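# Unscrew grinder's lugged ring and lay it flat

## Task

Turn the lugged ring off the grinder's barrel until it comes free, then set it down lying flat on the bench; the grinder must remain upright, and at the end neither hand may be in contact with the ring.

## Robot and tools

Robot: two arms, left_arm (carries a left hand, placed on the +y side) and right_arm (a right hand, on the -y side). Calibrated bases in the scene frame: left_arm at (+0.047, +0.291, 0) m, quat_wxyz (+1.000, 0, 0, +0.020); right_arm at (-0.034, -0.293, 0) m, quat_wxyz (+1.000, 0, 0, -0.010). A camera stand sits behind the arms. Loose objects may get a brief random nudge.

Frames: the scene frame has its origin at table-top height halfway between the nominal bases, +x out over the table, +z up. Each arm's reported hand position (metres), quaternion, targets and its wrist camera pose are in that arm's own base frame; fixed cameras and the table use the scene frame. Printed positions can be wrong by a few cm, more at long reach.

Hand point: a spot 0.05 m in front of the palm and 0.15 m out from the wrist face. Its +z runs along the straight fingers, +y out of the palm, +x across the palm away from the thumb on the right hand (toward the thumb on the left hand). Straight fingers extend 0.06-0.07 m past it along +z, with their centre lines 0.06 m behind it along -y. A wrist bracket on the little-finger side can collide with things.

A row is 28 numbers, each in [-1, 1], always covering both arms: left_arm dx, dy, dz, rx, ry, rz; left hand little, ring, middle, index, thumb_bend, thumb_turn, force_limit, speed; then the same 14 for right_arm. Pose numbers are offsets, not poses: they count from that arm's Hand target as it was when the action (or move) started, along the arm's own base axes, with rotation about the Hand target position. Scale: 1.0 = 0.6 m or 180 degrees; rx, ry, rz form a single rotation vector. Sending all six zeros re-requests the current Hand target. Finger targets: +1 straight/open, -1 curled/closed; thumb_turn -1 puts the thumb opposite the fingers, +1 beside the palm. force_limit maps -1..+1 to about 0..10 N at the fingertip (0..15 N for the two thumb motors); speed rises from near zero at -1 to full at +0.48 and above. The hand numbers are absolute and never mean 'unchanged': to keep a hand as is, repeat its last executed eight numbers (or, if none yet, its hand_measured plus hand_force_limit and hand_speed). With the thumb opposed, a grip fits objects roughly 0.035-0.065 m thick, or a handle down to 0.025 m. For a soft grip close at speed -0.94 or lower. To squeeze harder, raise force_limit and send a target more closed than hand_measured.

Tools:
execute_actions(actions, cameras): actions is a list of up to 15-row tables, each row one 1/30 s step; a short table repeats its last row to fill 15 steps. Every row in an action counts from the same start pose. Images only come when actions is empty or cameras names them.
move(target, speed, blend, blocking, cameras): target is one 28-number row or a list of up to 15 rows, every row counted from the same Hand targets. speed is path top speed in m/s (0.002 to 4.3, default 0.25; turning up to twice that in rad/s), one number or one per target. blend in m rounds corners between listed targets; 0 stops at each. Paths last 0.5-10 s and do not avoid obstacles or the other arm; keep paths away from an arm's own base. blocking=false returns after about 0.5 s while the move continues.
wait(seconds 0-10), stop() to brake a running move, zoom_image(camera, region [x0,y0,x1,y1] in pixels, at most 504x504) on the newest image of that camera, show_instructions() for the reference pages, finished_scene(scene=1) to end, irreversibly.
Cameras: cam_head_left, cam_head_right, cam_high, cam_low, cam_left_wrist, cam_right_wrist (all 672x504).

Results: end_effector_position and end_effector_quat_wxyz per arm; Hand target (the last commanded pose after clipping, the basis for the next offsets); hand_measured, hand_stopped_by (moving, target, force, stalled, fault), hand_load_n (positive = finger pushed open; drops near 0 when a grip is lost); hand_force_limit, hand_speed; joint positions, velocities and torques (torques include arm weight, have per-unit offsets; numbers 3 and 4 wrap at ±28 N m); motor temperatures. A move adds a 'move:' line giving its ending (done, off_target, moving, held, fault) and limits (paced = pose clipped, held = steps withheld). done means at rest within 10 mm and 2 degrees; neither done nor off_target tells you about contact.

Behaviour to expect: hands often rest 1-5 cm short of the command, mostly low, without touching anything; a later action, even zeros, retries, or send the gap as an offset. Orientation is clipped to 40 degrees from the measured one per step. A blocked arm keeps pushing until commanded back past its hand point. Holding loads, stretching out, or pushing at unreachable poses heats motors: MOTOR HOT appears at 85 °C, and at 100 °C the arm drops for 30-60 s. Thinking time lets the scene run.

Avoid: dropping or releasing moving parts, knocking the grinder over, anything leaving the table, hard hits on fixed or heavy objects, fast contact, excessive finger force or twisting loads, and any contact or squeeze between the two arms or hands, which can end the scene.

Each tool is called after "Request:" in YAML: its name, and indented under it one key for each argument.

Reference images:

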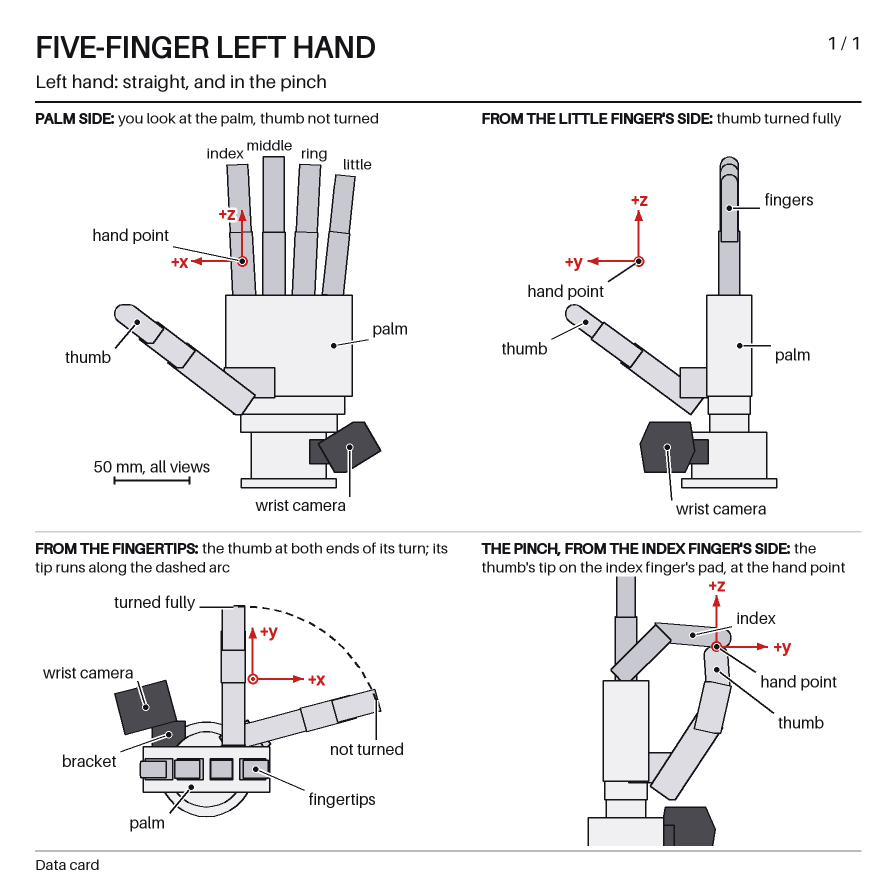

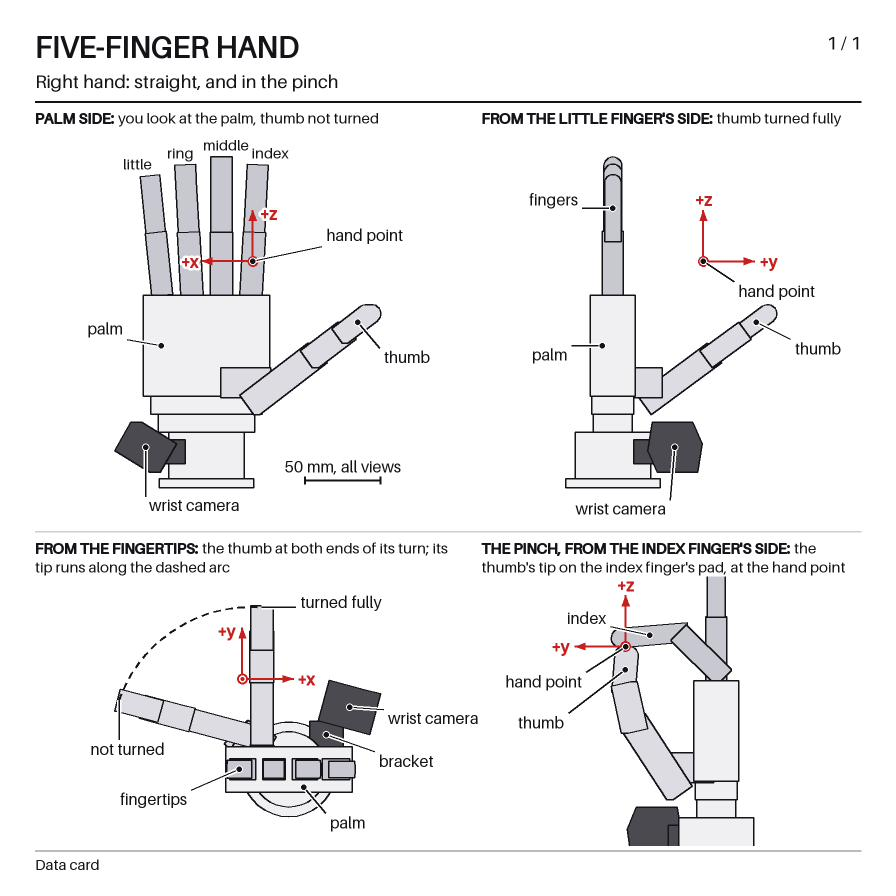

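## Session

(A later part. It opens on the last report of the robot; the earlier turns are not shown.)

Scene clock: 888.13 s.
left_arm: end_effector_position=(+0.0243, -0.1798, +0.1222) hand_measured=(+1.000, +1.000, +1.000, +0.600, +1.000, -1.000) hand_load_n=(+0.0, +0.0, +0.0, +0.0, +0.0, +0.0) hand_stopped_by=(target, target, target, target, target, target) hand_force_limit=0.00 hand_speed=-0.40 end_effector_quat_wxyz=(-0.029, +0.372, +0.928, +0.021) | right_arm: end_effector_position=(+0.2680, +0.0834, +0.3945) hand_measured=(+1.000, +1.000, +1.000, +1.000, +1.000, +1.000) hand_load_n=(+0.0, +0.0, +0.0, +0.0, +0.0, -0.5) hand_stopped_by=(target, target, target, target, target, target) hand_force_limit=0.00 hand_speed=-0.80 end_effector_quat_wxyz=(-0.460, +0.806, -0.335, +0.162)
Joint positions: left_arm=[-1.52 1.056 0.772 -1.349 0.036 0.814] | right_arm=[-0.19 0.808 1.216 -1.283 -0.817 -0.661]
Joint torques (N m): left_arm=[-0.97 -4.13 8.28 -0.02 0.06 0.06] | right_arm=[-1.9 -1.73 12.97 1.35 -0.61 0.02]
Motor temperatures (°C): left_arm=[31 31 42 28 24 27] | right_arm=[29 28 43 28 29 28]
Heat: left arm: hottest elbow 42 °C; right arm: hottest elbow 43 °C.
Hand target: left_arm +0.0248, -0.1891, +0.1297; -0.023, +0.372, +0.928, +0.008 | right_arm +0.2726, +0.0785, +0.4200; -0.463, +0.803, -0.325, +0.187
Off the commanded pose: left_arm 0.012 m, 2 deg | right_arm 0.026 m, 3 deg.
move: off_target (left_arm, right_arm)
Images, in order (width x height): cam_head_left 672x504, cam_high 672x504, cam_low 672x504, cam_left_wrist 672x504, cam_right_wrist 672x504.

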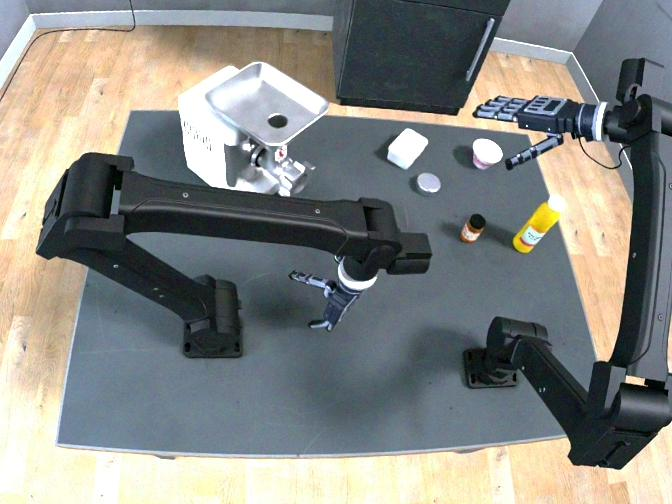

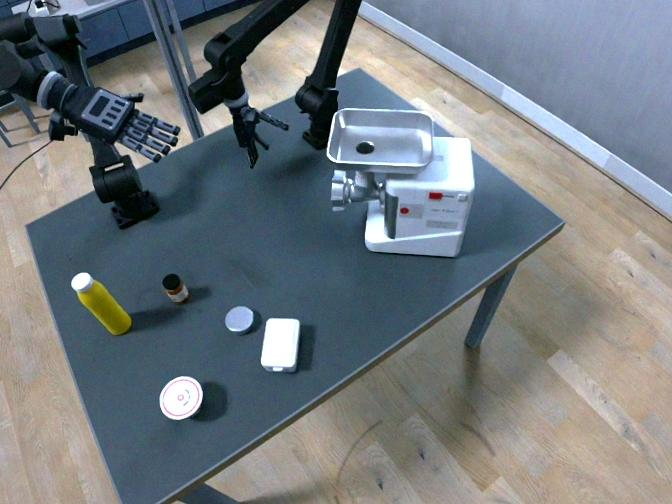

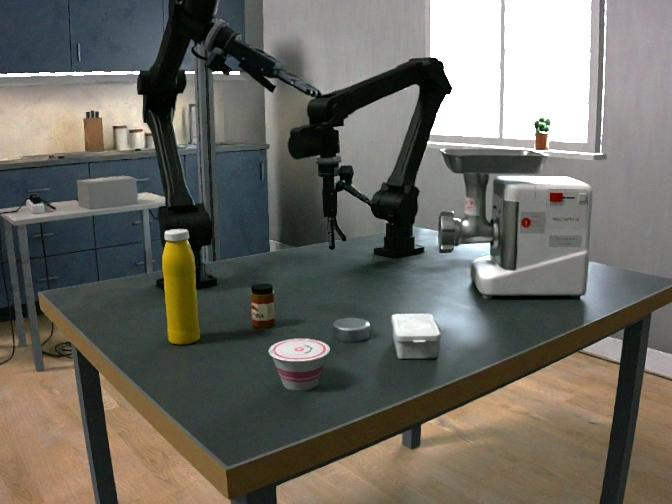

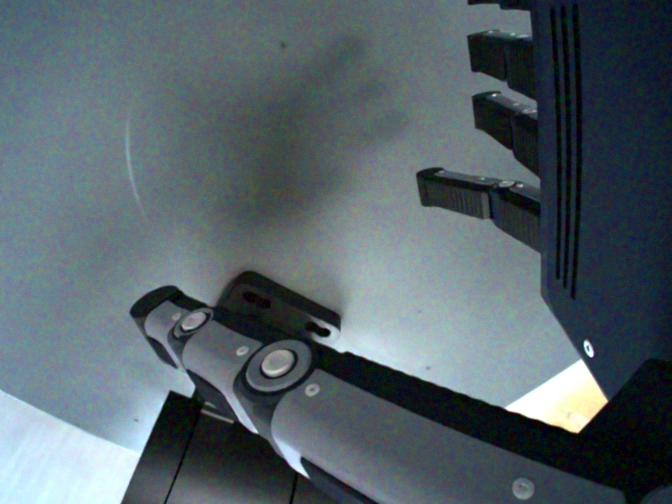

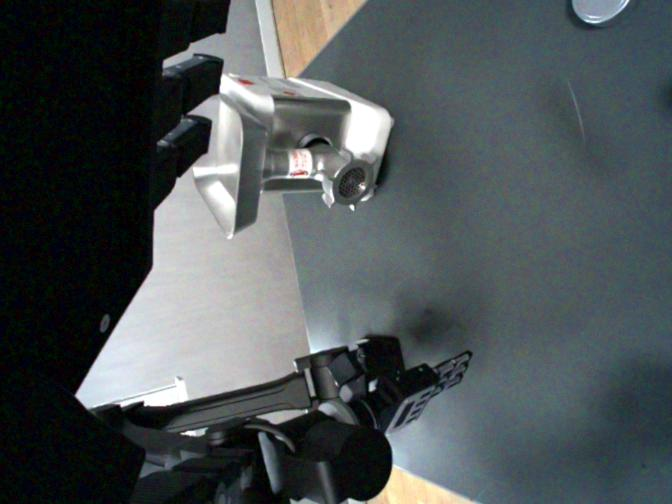

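Request:
move:
  target:
    - [0.133,-0.05,0.133,0.027,-0.118,0.016,1,1,1,0.6,1,-1,0,-0.4,0,0,0,0,0,0,1,1,1,1,1,1,0,-0.8]
    - [0.3087,-0.0798,0.0372,0.0545,-0.2373,0.0317,1,1,1,0.6,1,-1,0,-0.4,0,0,0,0,0,0,1,1,1,1,1,1,0,-0.8]
  blend: [0.04, 0]
  speed: 0.2
  cameras: ["all"]

Scene clock: 899.63 s.
left_arm: end_effector_position=(+0.2064, -0.2373, +0.1554) hand_measured=(+1.000, +1.000, +1.000, +0.600, +1.000, -1.000) hand_load_n=(+0.0, +0.0, +0.0, +0.0, -0.5, +0.0) hand_stopped_by=(target, target, target, target, target, target) hand_force_limit=0.00 hand_speed=-0.40 end_effector_quat_wxyz=(+0.286, +0.294, +0.887, +0.214) | right_arm: end_effector_position=(+0.2680, +0.0833, +0.3945) hand_measured=(+1.000, +1.000, +1.000, +1.000, +1.000, +1.000) hand_load_n=(+0.0, +0.0, +0.0, +0.0, +0.0, +0.0) hand_stopped_by=(target, target, target, target, target, target) hand_force_limit=0.00 hand_speed=-0.80 end_effector_quat_wxyz=(-0.460, +0.806, -0.335, +0.162)
Joint positions: left_arm=[-1.34 1.368 0.929 -1.213 -0.727 0.839] | right_arm=[-0.19 0.808 1.216 -1.283 -0.817 -0.662]
Joint torques (N m): left_arm=[-0.26 -6.18 6.08 0.32 -0.74 0.16] | right_arm=[-1.85 -1.73 12.98 1.32 -0.61 0.03]
Heat: left arm: hottest elbow 42 °C; right arm: hottest elbow 46 °C.
Hand target: left_arm +0.2100, -0.2369, +0.1521; +0.284, +0.295, +0.886, +0.219 | right_arm +0.2726, +0.0785, +0.4200; -0.463, +0.803, -0.325, +0.187
Off the commanded pose: left_arm 0.005 m, 1 deg | right_arm 0.026 m, 3 deg.
move: off_target (right_arm)

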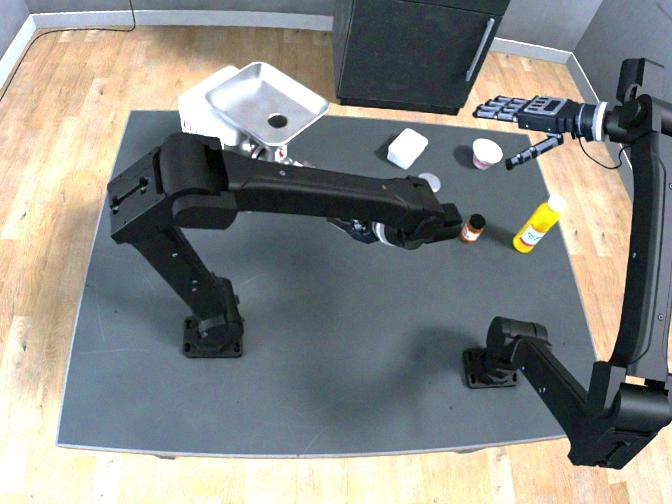

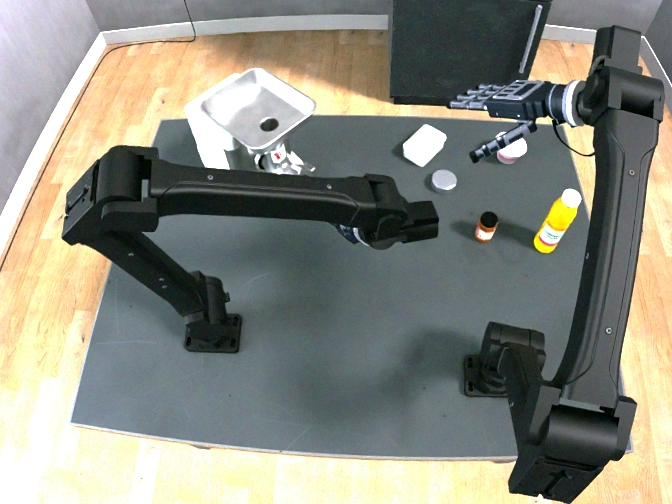

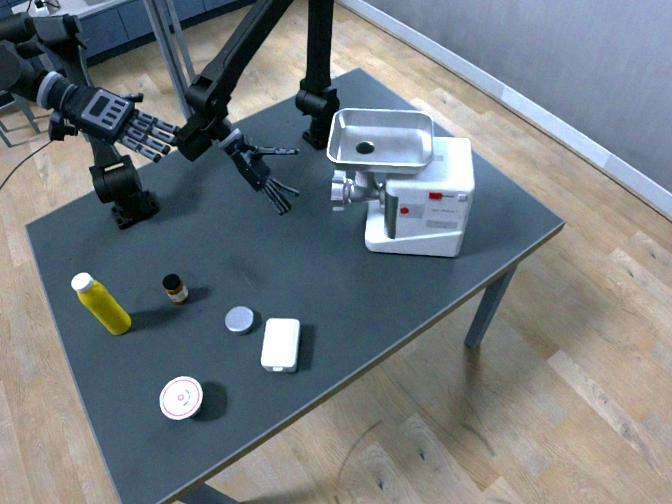

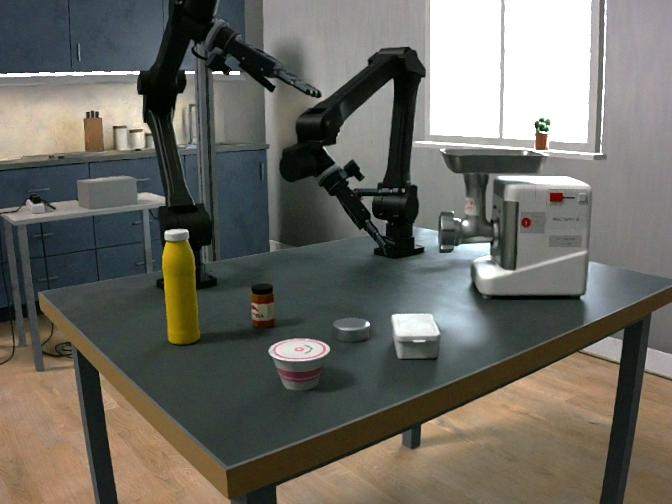

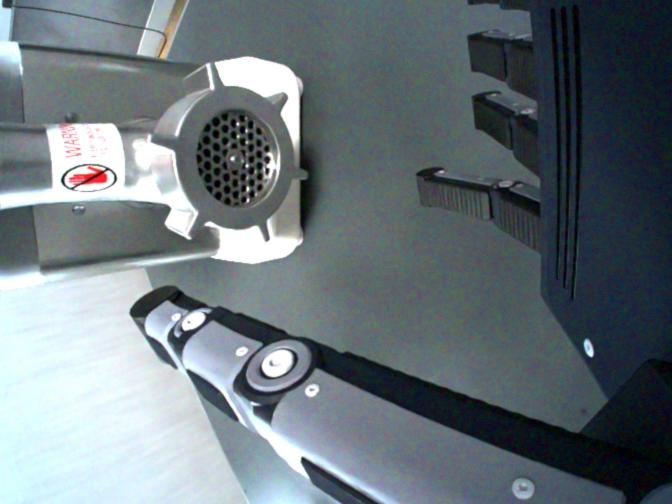

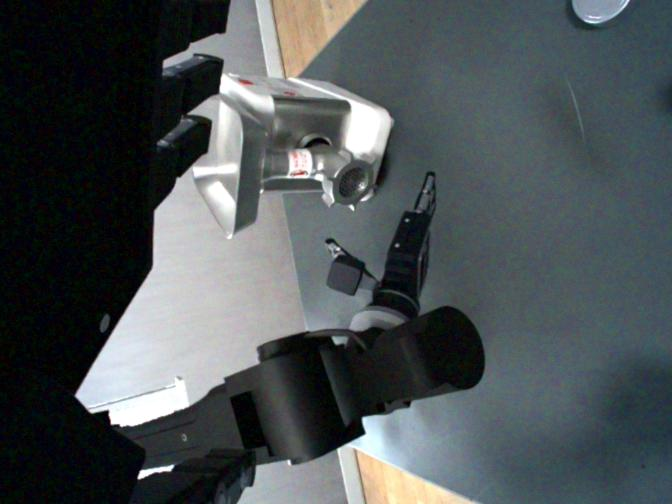

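Request:
zoom_image:
  camera: "cam_low"
  region: [320, 130, 500, 265]

Request:
zoom_image:
  camera: "cam_high"
  region: [230, 120, 410, 255]

Request:
zoom_image:
  camera: "cam_right_wrist"
  region: [290, 120, 470, 255]

Scaled by 2.800 from the camera's 672x504 image, which has a finer 960x720 frame.

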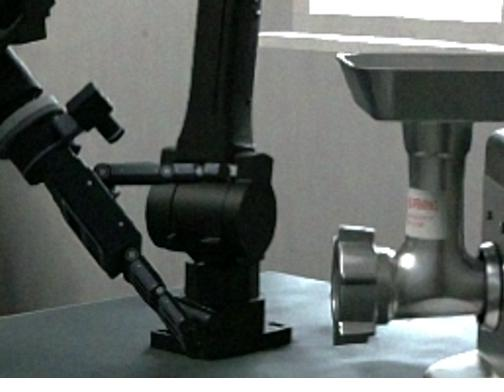

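Scaled by 2.800 from the camera's 672x504 image, which has a finer 960x720 frame.

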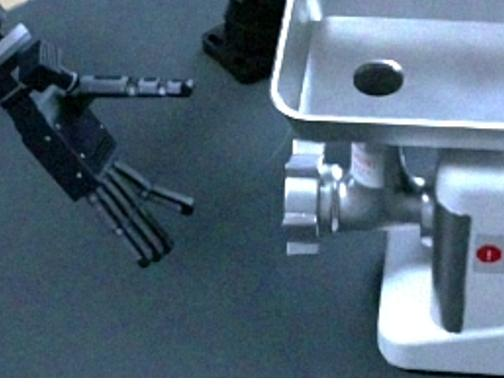

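Scaled by 2.800 from the camera's 672x504 image, which has a finer 960x720 frame.

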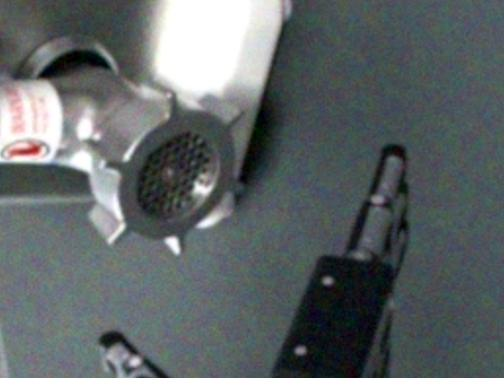

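Request:
move:
  target: [0.035,0.036,-0.058,0,0,0,0.6,0.6,0.6,0.6,1,-1,0,-0.4,0,0,0,0,0,0,1,1,1,1,1,1,0,-0.8]
  speed: 0.12
  cameras: ["cam_low", "cam_high", "cam_left_wrist", "cam_right_wrist"]

Scene clock: 959.80 s.
left_arm: end_effector_position=(+0.2280, -0.2171, +0.1205) hand_measured=(+0.600, +0.600, +0.600, +0.600, +1.000, -1.000) hand_load_n=(+0.0, +0.0, +0.0, +0.0, +0.0, +0.0) hand_stopped_by=(target, target, target, target, target, target) hand_force_limit=0.00 hand_speed=-0.40 end_effector_quat_wxyz=(+0.286, +0.294, +0.887, +0.215) | right_arm: end_effector_position=(+0.2680, +0.0833, +0.3945) hand_measured=(+1.000, +1.000, +1.000, +1.000, +1.000, +1.000) hand_load_n=(+0.0, +0.0, +0.0, -0.5, +0.0, +0.0) hand_stopped_by=(target, target, target, target, target, target) hand_force_limit=0.00 hand_speed=-0.80 end_effector_quat_wxyz=(-0.460, +0.806, -0.335, +0.162)
Joint positions: left_arm=[-1.264 1.368 0.825 -1.043 -0.731 0.94] | right_arm=[-0.19 0.808 1.216 -1.283 -0.817 -0.662]
Joint torques (N m): left_arm=[-0.44 -6.53 5.63 0.36 -0.69 0.12] | right_arm=[-1.85 -1.73 12.97 1.32 -0.62 0.03]
Motor temperatures (°C): left_arm=[31 32 40 28 25 27] | right_arm=[29 28 52 27 29 28]
Heat: left arm: hottest elbow 40 °C; right arm: hottest elbow 52 °C.
Hand target: left_arm +0.2310, -0.2153, +0.1173; +0.284, +0.295, +0.886, +0.219 | right_arm +0.2726, +0.0785, +0.4200; -0.463, +0.803, -0.325, +0.187
Off the commanded pose: left_arm 0.005 m, 1 deg | right_arm 0.026 m, 3 deg.
move: off_target (right_arm)
Images, in order (width x height): cam_high 672x504, cam_low 672x504, cam_left_wrist 672x504, cam_right_wrist 672x504.

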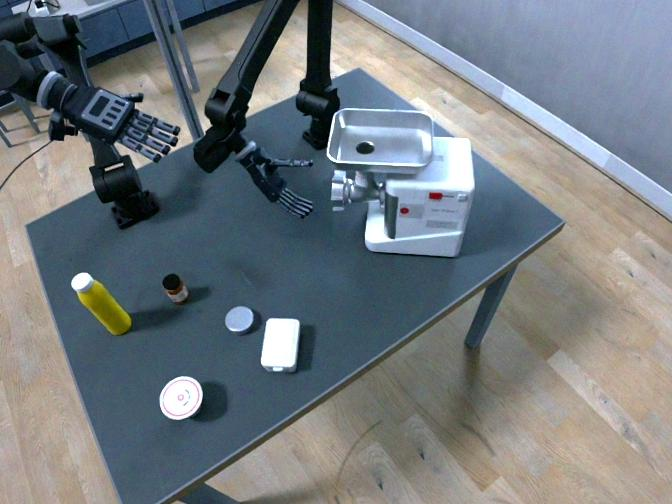

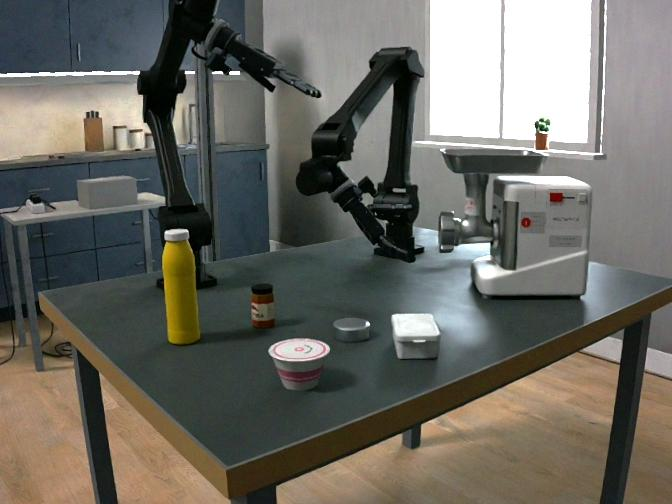

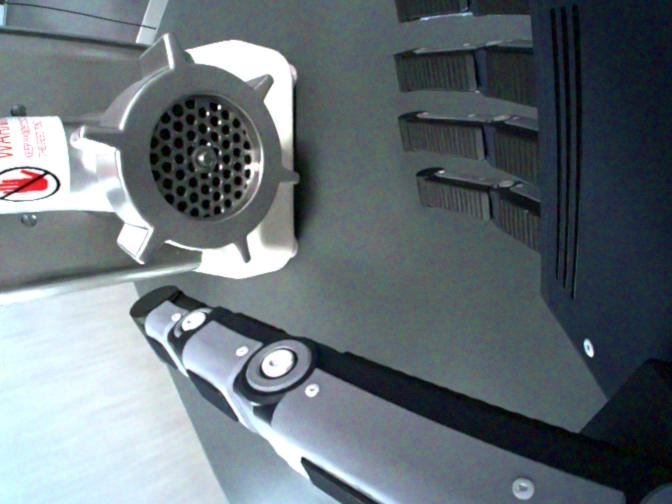

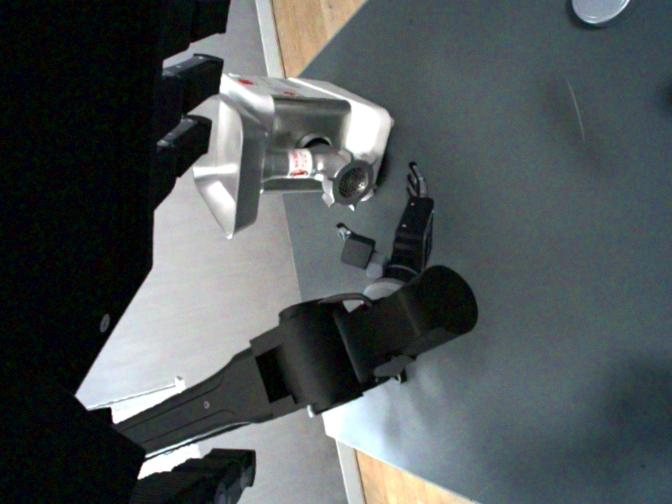

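Request:
zoom_image:
  camera: "cam_low"
  region: [320, 130, 500, 265]

Request:
zoom_image:
  camera: "cam_high"
  region: [230, 120, 410, 255]

Request:
zoom_image:
  camera: "cam_right_wrist"
  region: [290, 120, 470, 255]

Scaled by 2.800 from the camera's 672x504 image, which has a finer 960x720 frame.

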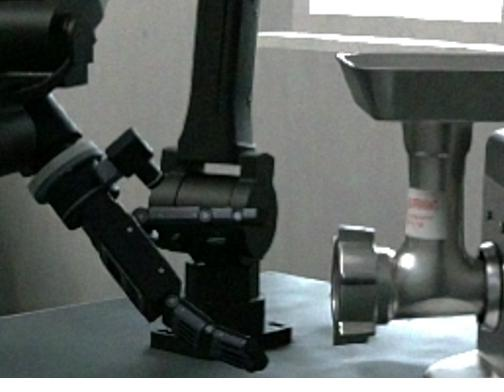

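Scaled by 2.800 from the camera's 672x504 image, which has a finer 960x720 frame.

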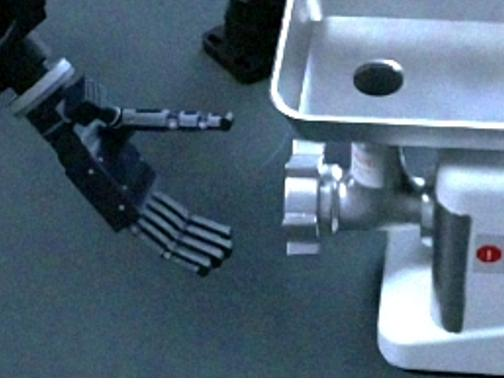

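Scaled by 2.800 from the camera's 672x504 image, which has a finer 960x720 frame.

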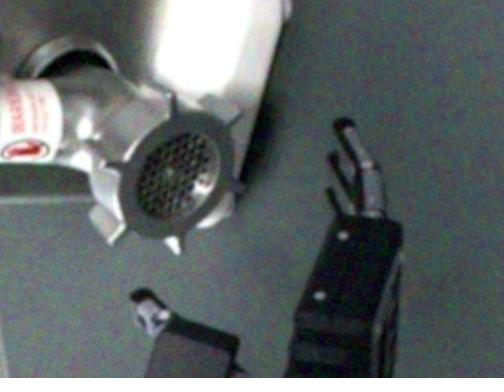

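Request:
zoom_image:
  camera: "cam_left_wrist"
  region: [70, 20, 310, 200]

Request:
zoom_image:
  camera: "cam_left_wrist"
  region: [60, 140, 320, 335]

Scaled by 2.100 from the camera's 672x504 image, which has a finer 960x720 frame.

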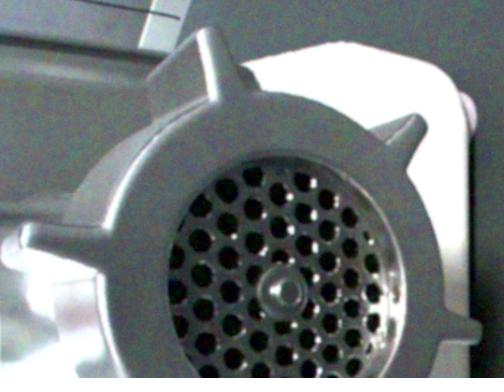

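Scaled by 1.938 from the camera's 672x504 image, which has a finer 960x720 frame.

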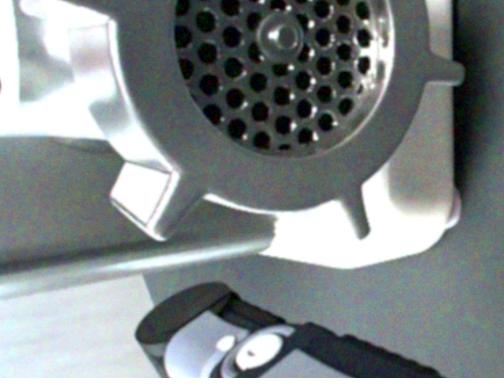

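Request:
move:
  target: [0.0504,0.0203,0.0088,0,0,0,0.6,0.6,0.6,0.6,1,-1,0,-0.4,0,0,0,0,0,0,1,1,1,1,1,1,0,-0.8]
  speed: 0.1
  cameras: ["cam_low", "cam_high", "cam_left_wrist", "cam_right_wrist"]

Request:
zoom_image:
  camera: "cam_low"
  region: [320, 130, 500, 265]

Request:
zoom_image:
  camera: "cam_high"
  region: [230, 120, 410, 255]

Request:
zoom_image:
  camera: "cam_right_wrist"
  region: [290, 120, 470, 255]

Request:
zoom_image:
  camera: "cam_left_wrist"
  region: [0, 0, 500, 375]

Scene clock: 1075.33 s.
left_arm: end_effector_position=(+0.2586, -0.2046, +0.1189) hand_measured=(+0.600, +0.600, +0.600, +0.600, +1.000, -1.000) hand_load_n=(+0.0, +0.5, +0.0, +0.5, +0.0, +0.0) hand_stopped_by=(target, target, target, target, target, target) hand_force_limit=0.00 hand_speed=-0.40 end_effector_quat_wxyz=(+0.279, +0.298, +0.885, +0.225) | right_arm: end_effector_position=(+0.2680, +0.0833, +0.3945) hand_measured=(+1.000, +1.000, +1.000, +1.000, +1.000, +1.000) hand_load_n=(+0.0, +0.0, +0.0, +0.0, +0.0, -0.5) hand_stopped_by=(target, target, target, target, target, target) hand_force_limit=0.00 hand_speed=-0.80 end_effector_quat_wxyz=(-0.460, +0.806, -0.335, +0.162)
Joint positions: left_arm=[-1.167 1.368 0.815 -0.973 -0.731 1.07] | right_arm=[-0.19 0.808 1.216 -1.283 -0.817 -0.662]
Joint torques (N m): left_arm=[-0.5 -8.29 5.6 0.55 -0.59 0.2] | right_arm=[-1.85 -1.73 12.98 1.33 -0.62 0.03]
Motor temperatures (°C): left_arm=[30 32 40 28 26 27] | right_arm=[29 28 55 27 29 28]
Heat: left arm: hottest elbow 40 °C; right arm: hottest elbow 55 °C.
Hand target: left_arm +0.2613, -0.2031, +0.1226; +0.284, +0.294, +0.886, +0.219 | right_arm +0.2726, +0.0785, +0.4200; -0.463, +0.803, -0.325, +0.187
Off the commanded pose: left_arm 0.005 m, 1 deg | right_arm 0.026 m, 3 deg.
move: off_target (right_arm)
Images, in order (width x height): cam_high 672x504, cam_low 672x504, cam_left_wrist 672x504, cam_right_wrist 672x504.

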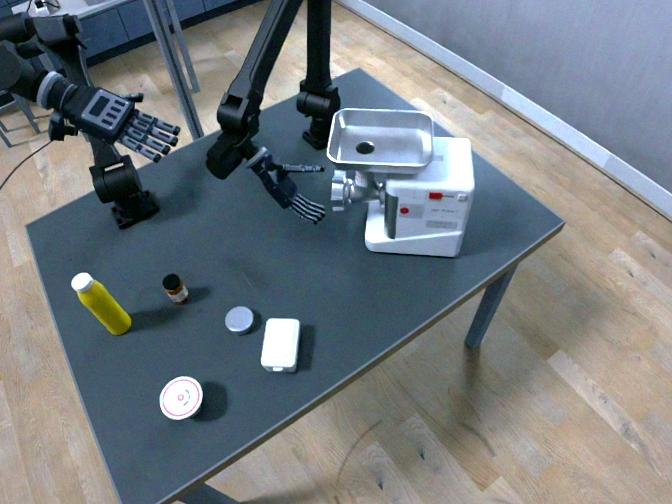

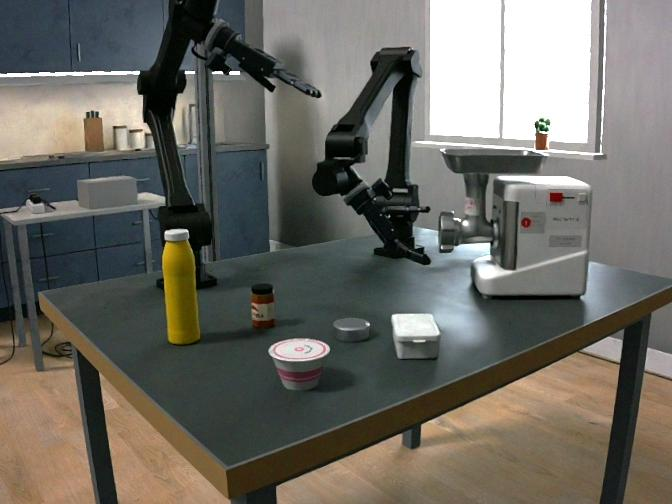

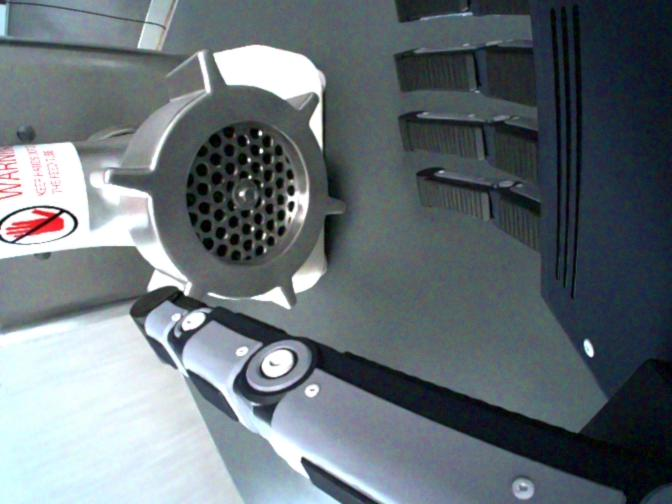

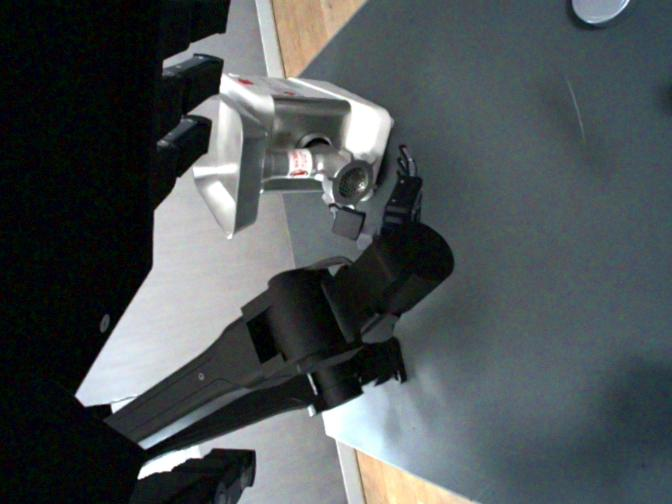

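Scaled by 2.800 from the camera's 672x504 image, which has a finer 960x720 frame.

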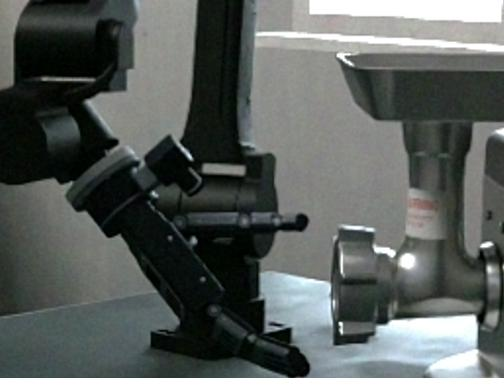

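Scaled by 2.800 from the camera's 672x504 image, which has a finer 960x720 frame.

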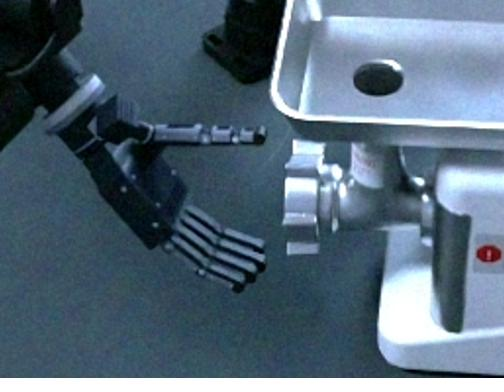

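Scaled by 2.800 from the camera's 672x504 image, which has a finer 960x720 frame.

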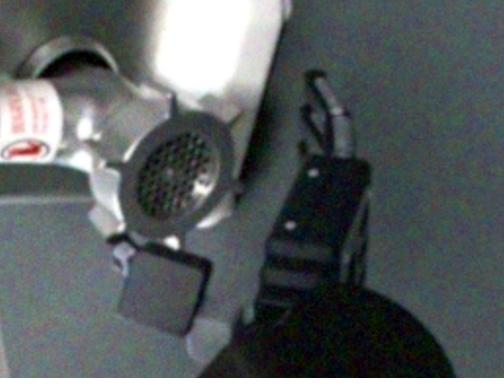

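Scaled by 1.008 from the camera's 672x504 image, which has a finer 960x720 frame.

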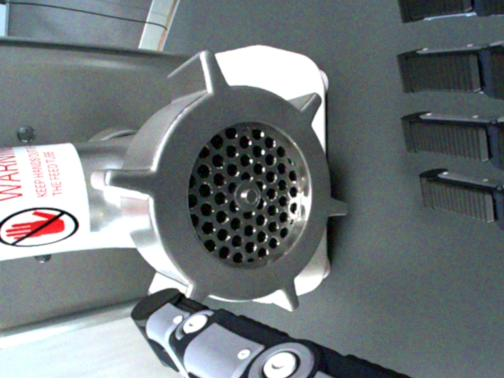

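Request:
move:
  target: [0.0388,0.0087,0.0138,0,0,0,0.6,0.6,0.6,0.6,1,-1,0,-0.4,0,0,0,0,0,0,1,1,1,1,1,1,0,-0.8]
  speed: 0.1
  cameras: ["cam_low", "cam_high", "cam_left_wrist", "cam_right_wrist"]

Request:
zoom_image:
  camera: "cam_low"
  region: [390, 190, 490, 265]

Request:
zoom_image:
  camera: "cam_high"
  region: [290, 145, 390, 220]

Request:
zoom_image:
  camera: "cam_right_wrist"
  region: [310, 130, 430, 220]

Scene clock: 1101.37 s.
left_arm: end_effector_position=(+0.2795, -0.1944, +0.1217) hand_measured=(+0.600, +0.600, +0.600, +0.600, +1.000, -1.000) hand_load_n=(+0.0, +0.0, +0.5, +0.0, +0.0, +0.0) hand_stopped_by=(target, target, target, target, target, target) hand_force_limit=0.00 hand_speed=-0.40 end_effector_quat_wxyz=(+0.272, +0.302, +0.884, +0.232) | right_arm: end_effector_position=(+0.2680, +0.0833, +0.3945) hand_measured=(+1.000, +1.000, +1.000, +1.000, +1.000, +1.000) hand_load_n=(+0.0, +0.0, +0.0, -0.5, +0.0, +0.0) hand_stopped_by=(target, target, target, target, target, target) hand_force_limit=0.00 hand_speed=-0.80 end_effector_quat_wxyz=(-0.460, +0.806, -0.335, +0.162)
Joint positions: left_arm=[-1.1 1.363 0.815 -0.938 -0.728 1.161] | right_arm=[-0.19 0.808 1.216 -1.283 -0.817 -0.662]
Joint torques (N m): left_arm=[-0.38 -8.59 6.75 0.61 -0.47 0.16] | right_arm=[-1.9 -1.73 12.98 1.32 -0.62 0.03]
Motor temperatures (°C): left_arm=[30 32 40 28 26 27] | right_arm=[29 27 55 27 29 28]
Heat: left arm: hottest elbow 40 °C; right arm: hottest elbow 55 °C.
Hand target: left_arm +0.2845, -0.1979, +0.1308; +0.284, +0.295, +0.886, +0.219 | right_arm +0.2726, +0.0785, +0.4200; -0.463, +0.803, -0.325, +0.187
Off the commanded pose: left_arm 0.011 m, 2 deg | right_arm 0.026 m, 3 deg.
move: off_target (left_arm, right_arm)
Images, in order (width x height): cam_high 672x504, cam_low 672x504, cam_left_wrist 672x504, cam_right_wrist 672x504.

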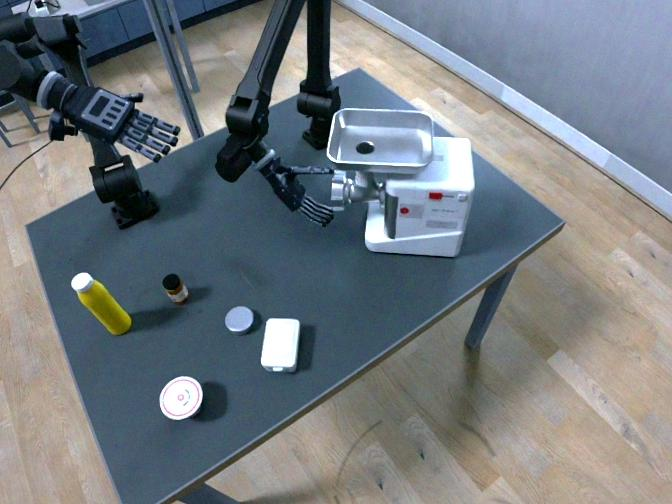

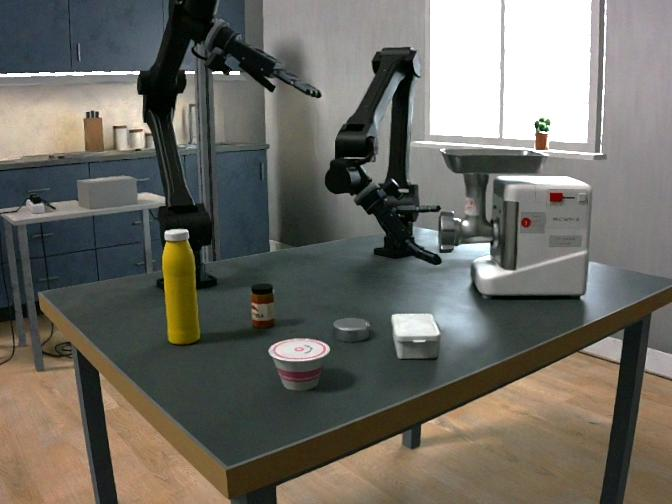

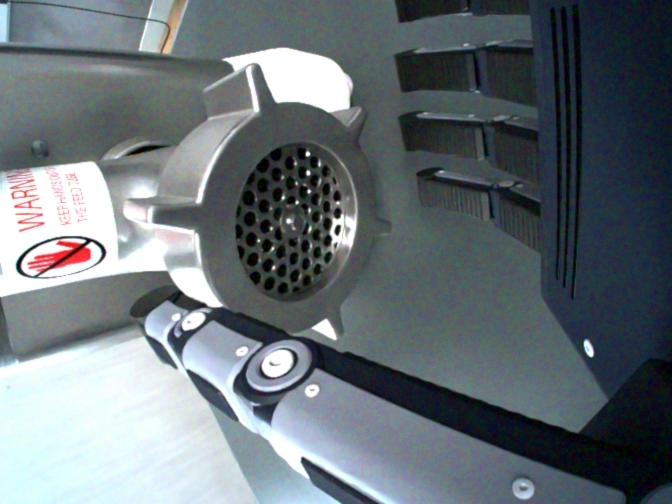

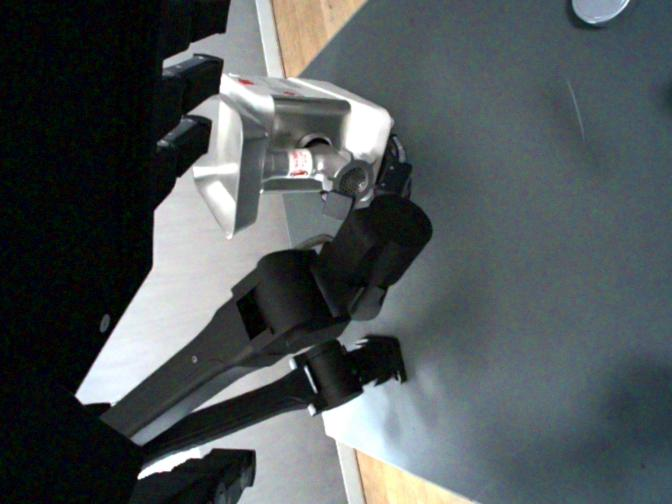

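Scaled by 5.040 from the camera's 672x504 image, which has a finer 960x720 frame.

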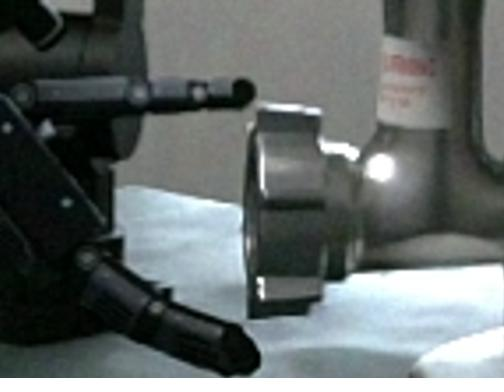

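Scaled by 5.040 from the camera's 672x504 image, which has a finer 960x720 frame.

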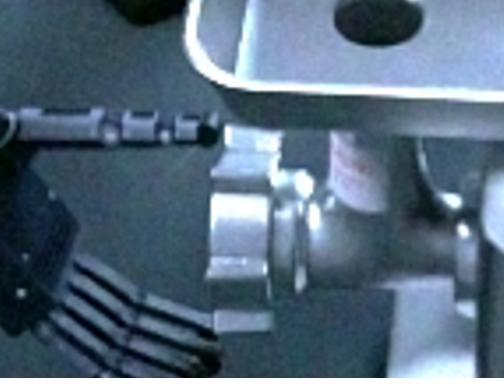

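Scaled by 4.200 from the camera's 672x504 image, which has a finer 960x720 frame.

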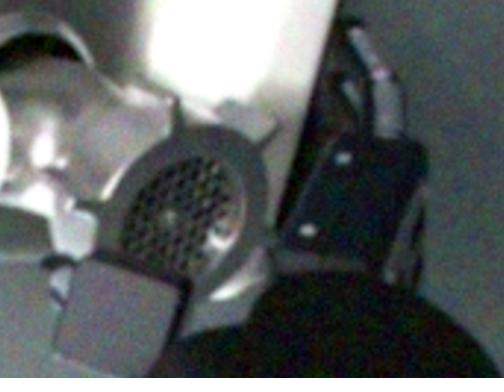

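Request:
move:
  target: [0.0291,0.0298,0.0,0,0,0,0.6,0.6,0.6,0.6,1,-1,0,-0.4,0,0,0,0,0,0,1,1,1,1,1,1,0,-0.8]
  speed: 0.06
  cameras: ["cam_low", "cam_high", "cam_left_wrist", "cam_right_wrist"]

Request:
zoom_image:
  camera: "cam_low"
  region: [390, 190, 490, 265]

Request:
zoom_image:
  camera: "cam_high"
  region: [290, 145, 390, 220]

Request:
zoom_image:
  camera: "cam_right_wrist"
  region: [310, 130, 430, 220]

Scene clock: 1125.07 s.
left_arm: end_effector_position=(+0.2996, -0.1815, +0.1254) hand_measured=(+0.600, +0.600, +0.600, +0.600, +1.000, -1.000) hand_load_n=(+0.5, +0.5, +0.0, +0.0, -0.5, +0.0) hand_stopped_by=(target, target, target, target, target, target) hand_force_limit=0.00 hand_speed=-0.40 end_effector_quat_wxyz=(+0.276, +0.299, +0.885, +0.227) | right_arm: end_effector_position=(+0.2680, +0.0833, +0.3945) hand_measured=(+1.000, +1.000, +1.000, +1.000, +1.000, +1.000) hand_load_n=(+0.0, +0.0, +0.0, +0.0, +0.0, +0.0) hand_stopped_by=(target, target, target, target, target, target) hand_force_limit=0.00 hand_speed=-0.80 end_effector_quat_wxyz=(-0.460, +0.806, -0.335, +0.162)
Joint positions: left_arm=[-1.029 1.334 0.799 -0.878 -0.717 1.254] | right_arm=[-0.19 0.808 1.216 -1.283 -0.817 -0.662]
Joint torques (N m): left_arm=[-0.21 -8.47 5.94 0.79 -0.46 0.17] | right_arm=[-1.9 -1.73 12.98 1.31 -0.61 0.03]
Motor temperatures (°C): left_arm=[30 32 41 28 26 27] | right_arm=[29 27 55 27 29 28]
Heat: left arm: hottest elbow 41 °C; right arm: hottest elbow 55 °C.
Hand target: left_arm +0.3020, -0.1800, +0.1308; +0.284, +0.295, +0.886, +0.219 | right_arm +0.2726, +0.0785, +0.4200; -0.463, +0.803, -0.325, +0.187
Off the commanded pose: left_arm 0.006 m, 1 deg | right_arm 0.026 m, 3 deg.
move: off_target (right_arm)
Images, in order (width x height): cam_high 672x504, cam_low 672x504, cam_left_wrist 672x504, cam_right_wrist 672x504.

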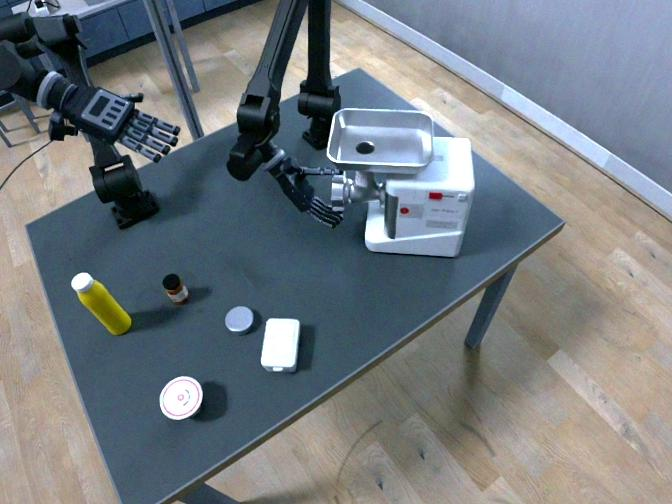

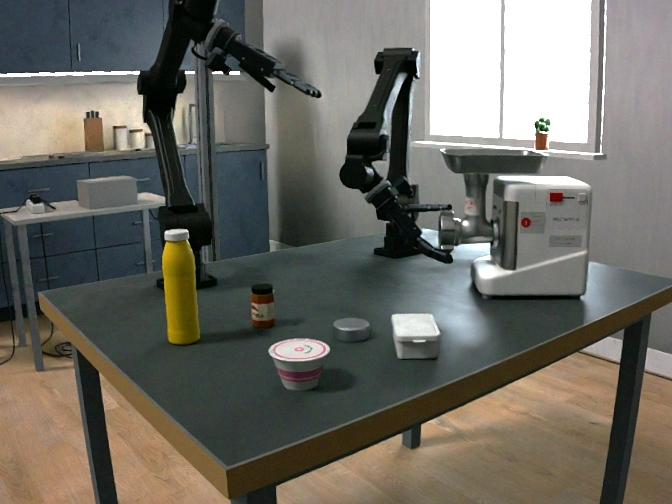

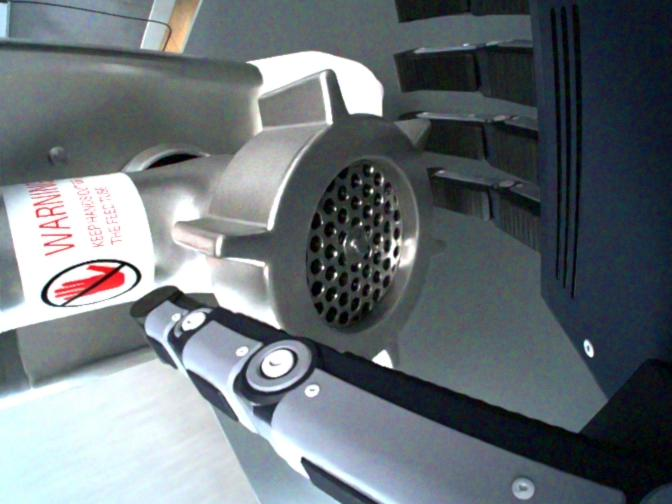

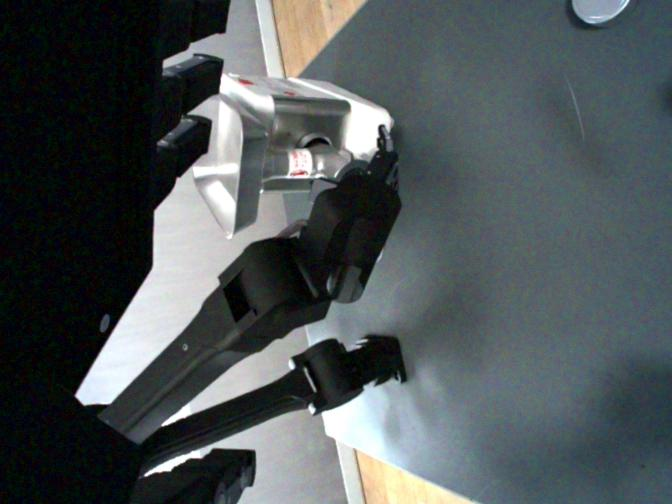

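Scaled by 5.040 from the camera's 672x504 image, which has a finer 960x720 frame.

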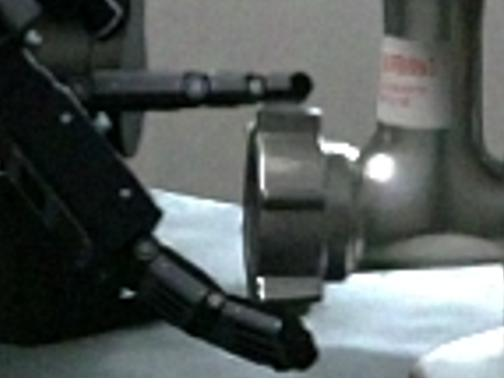

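Scaled by 5.040 from the camera's 672x504 image, which has a finer 960x720 frame.

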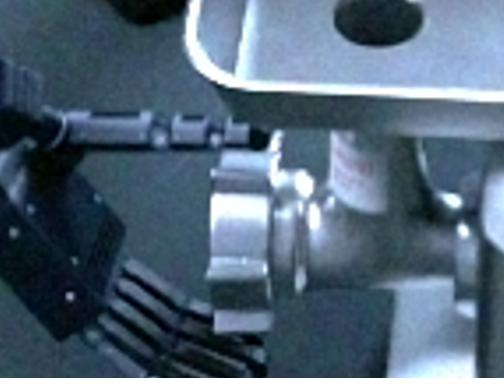

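Scaled by 4.200 from the camera's 672x504 image, which has a finer 960x720 frame.

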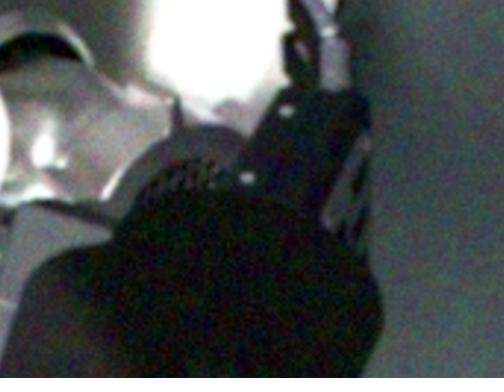

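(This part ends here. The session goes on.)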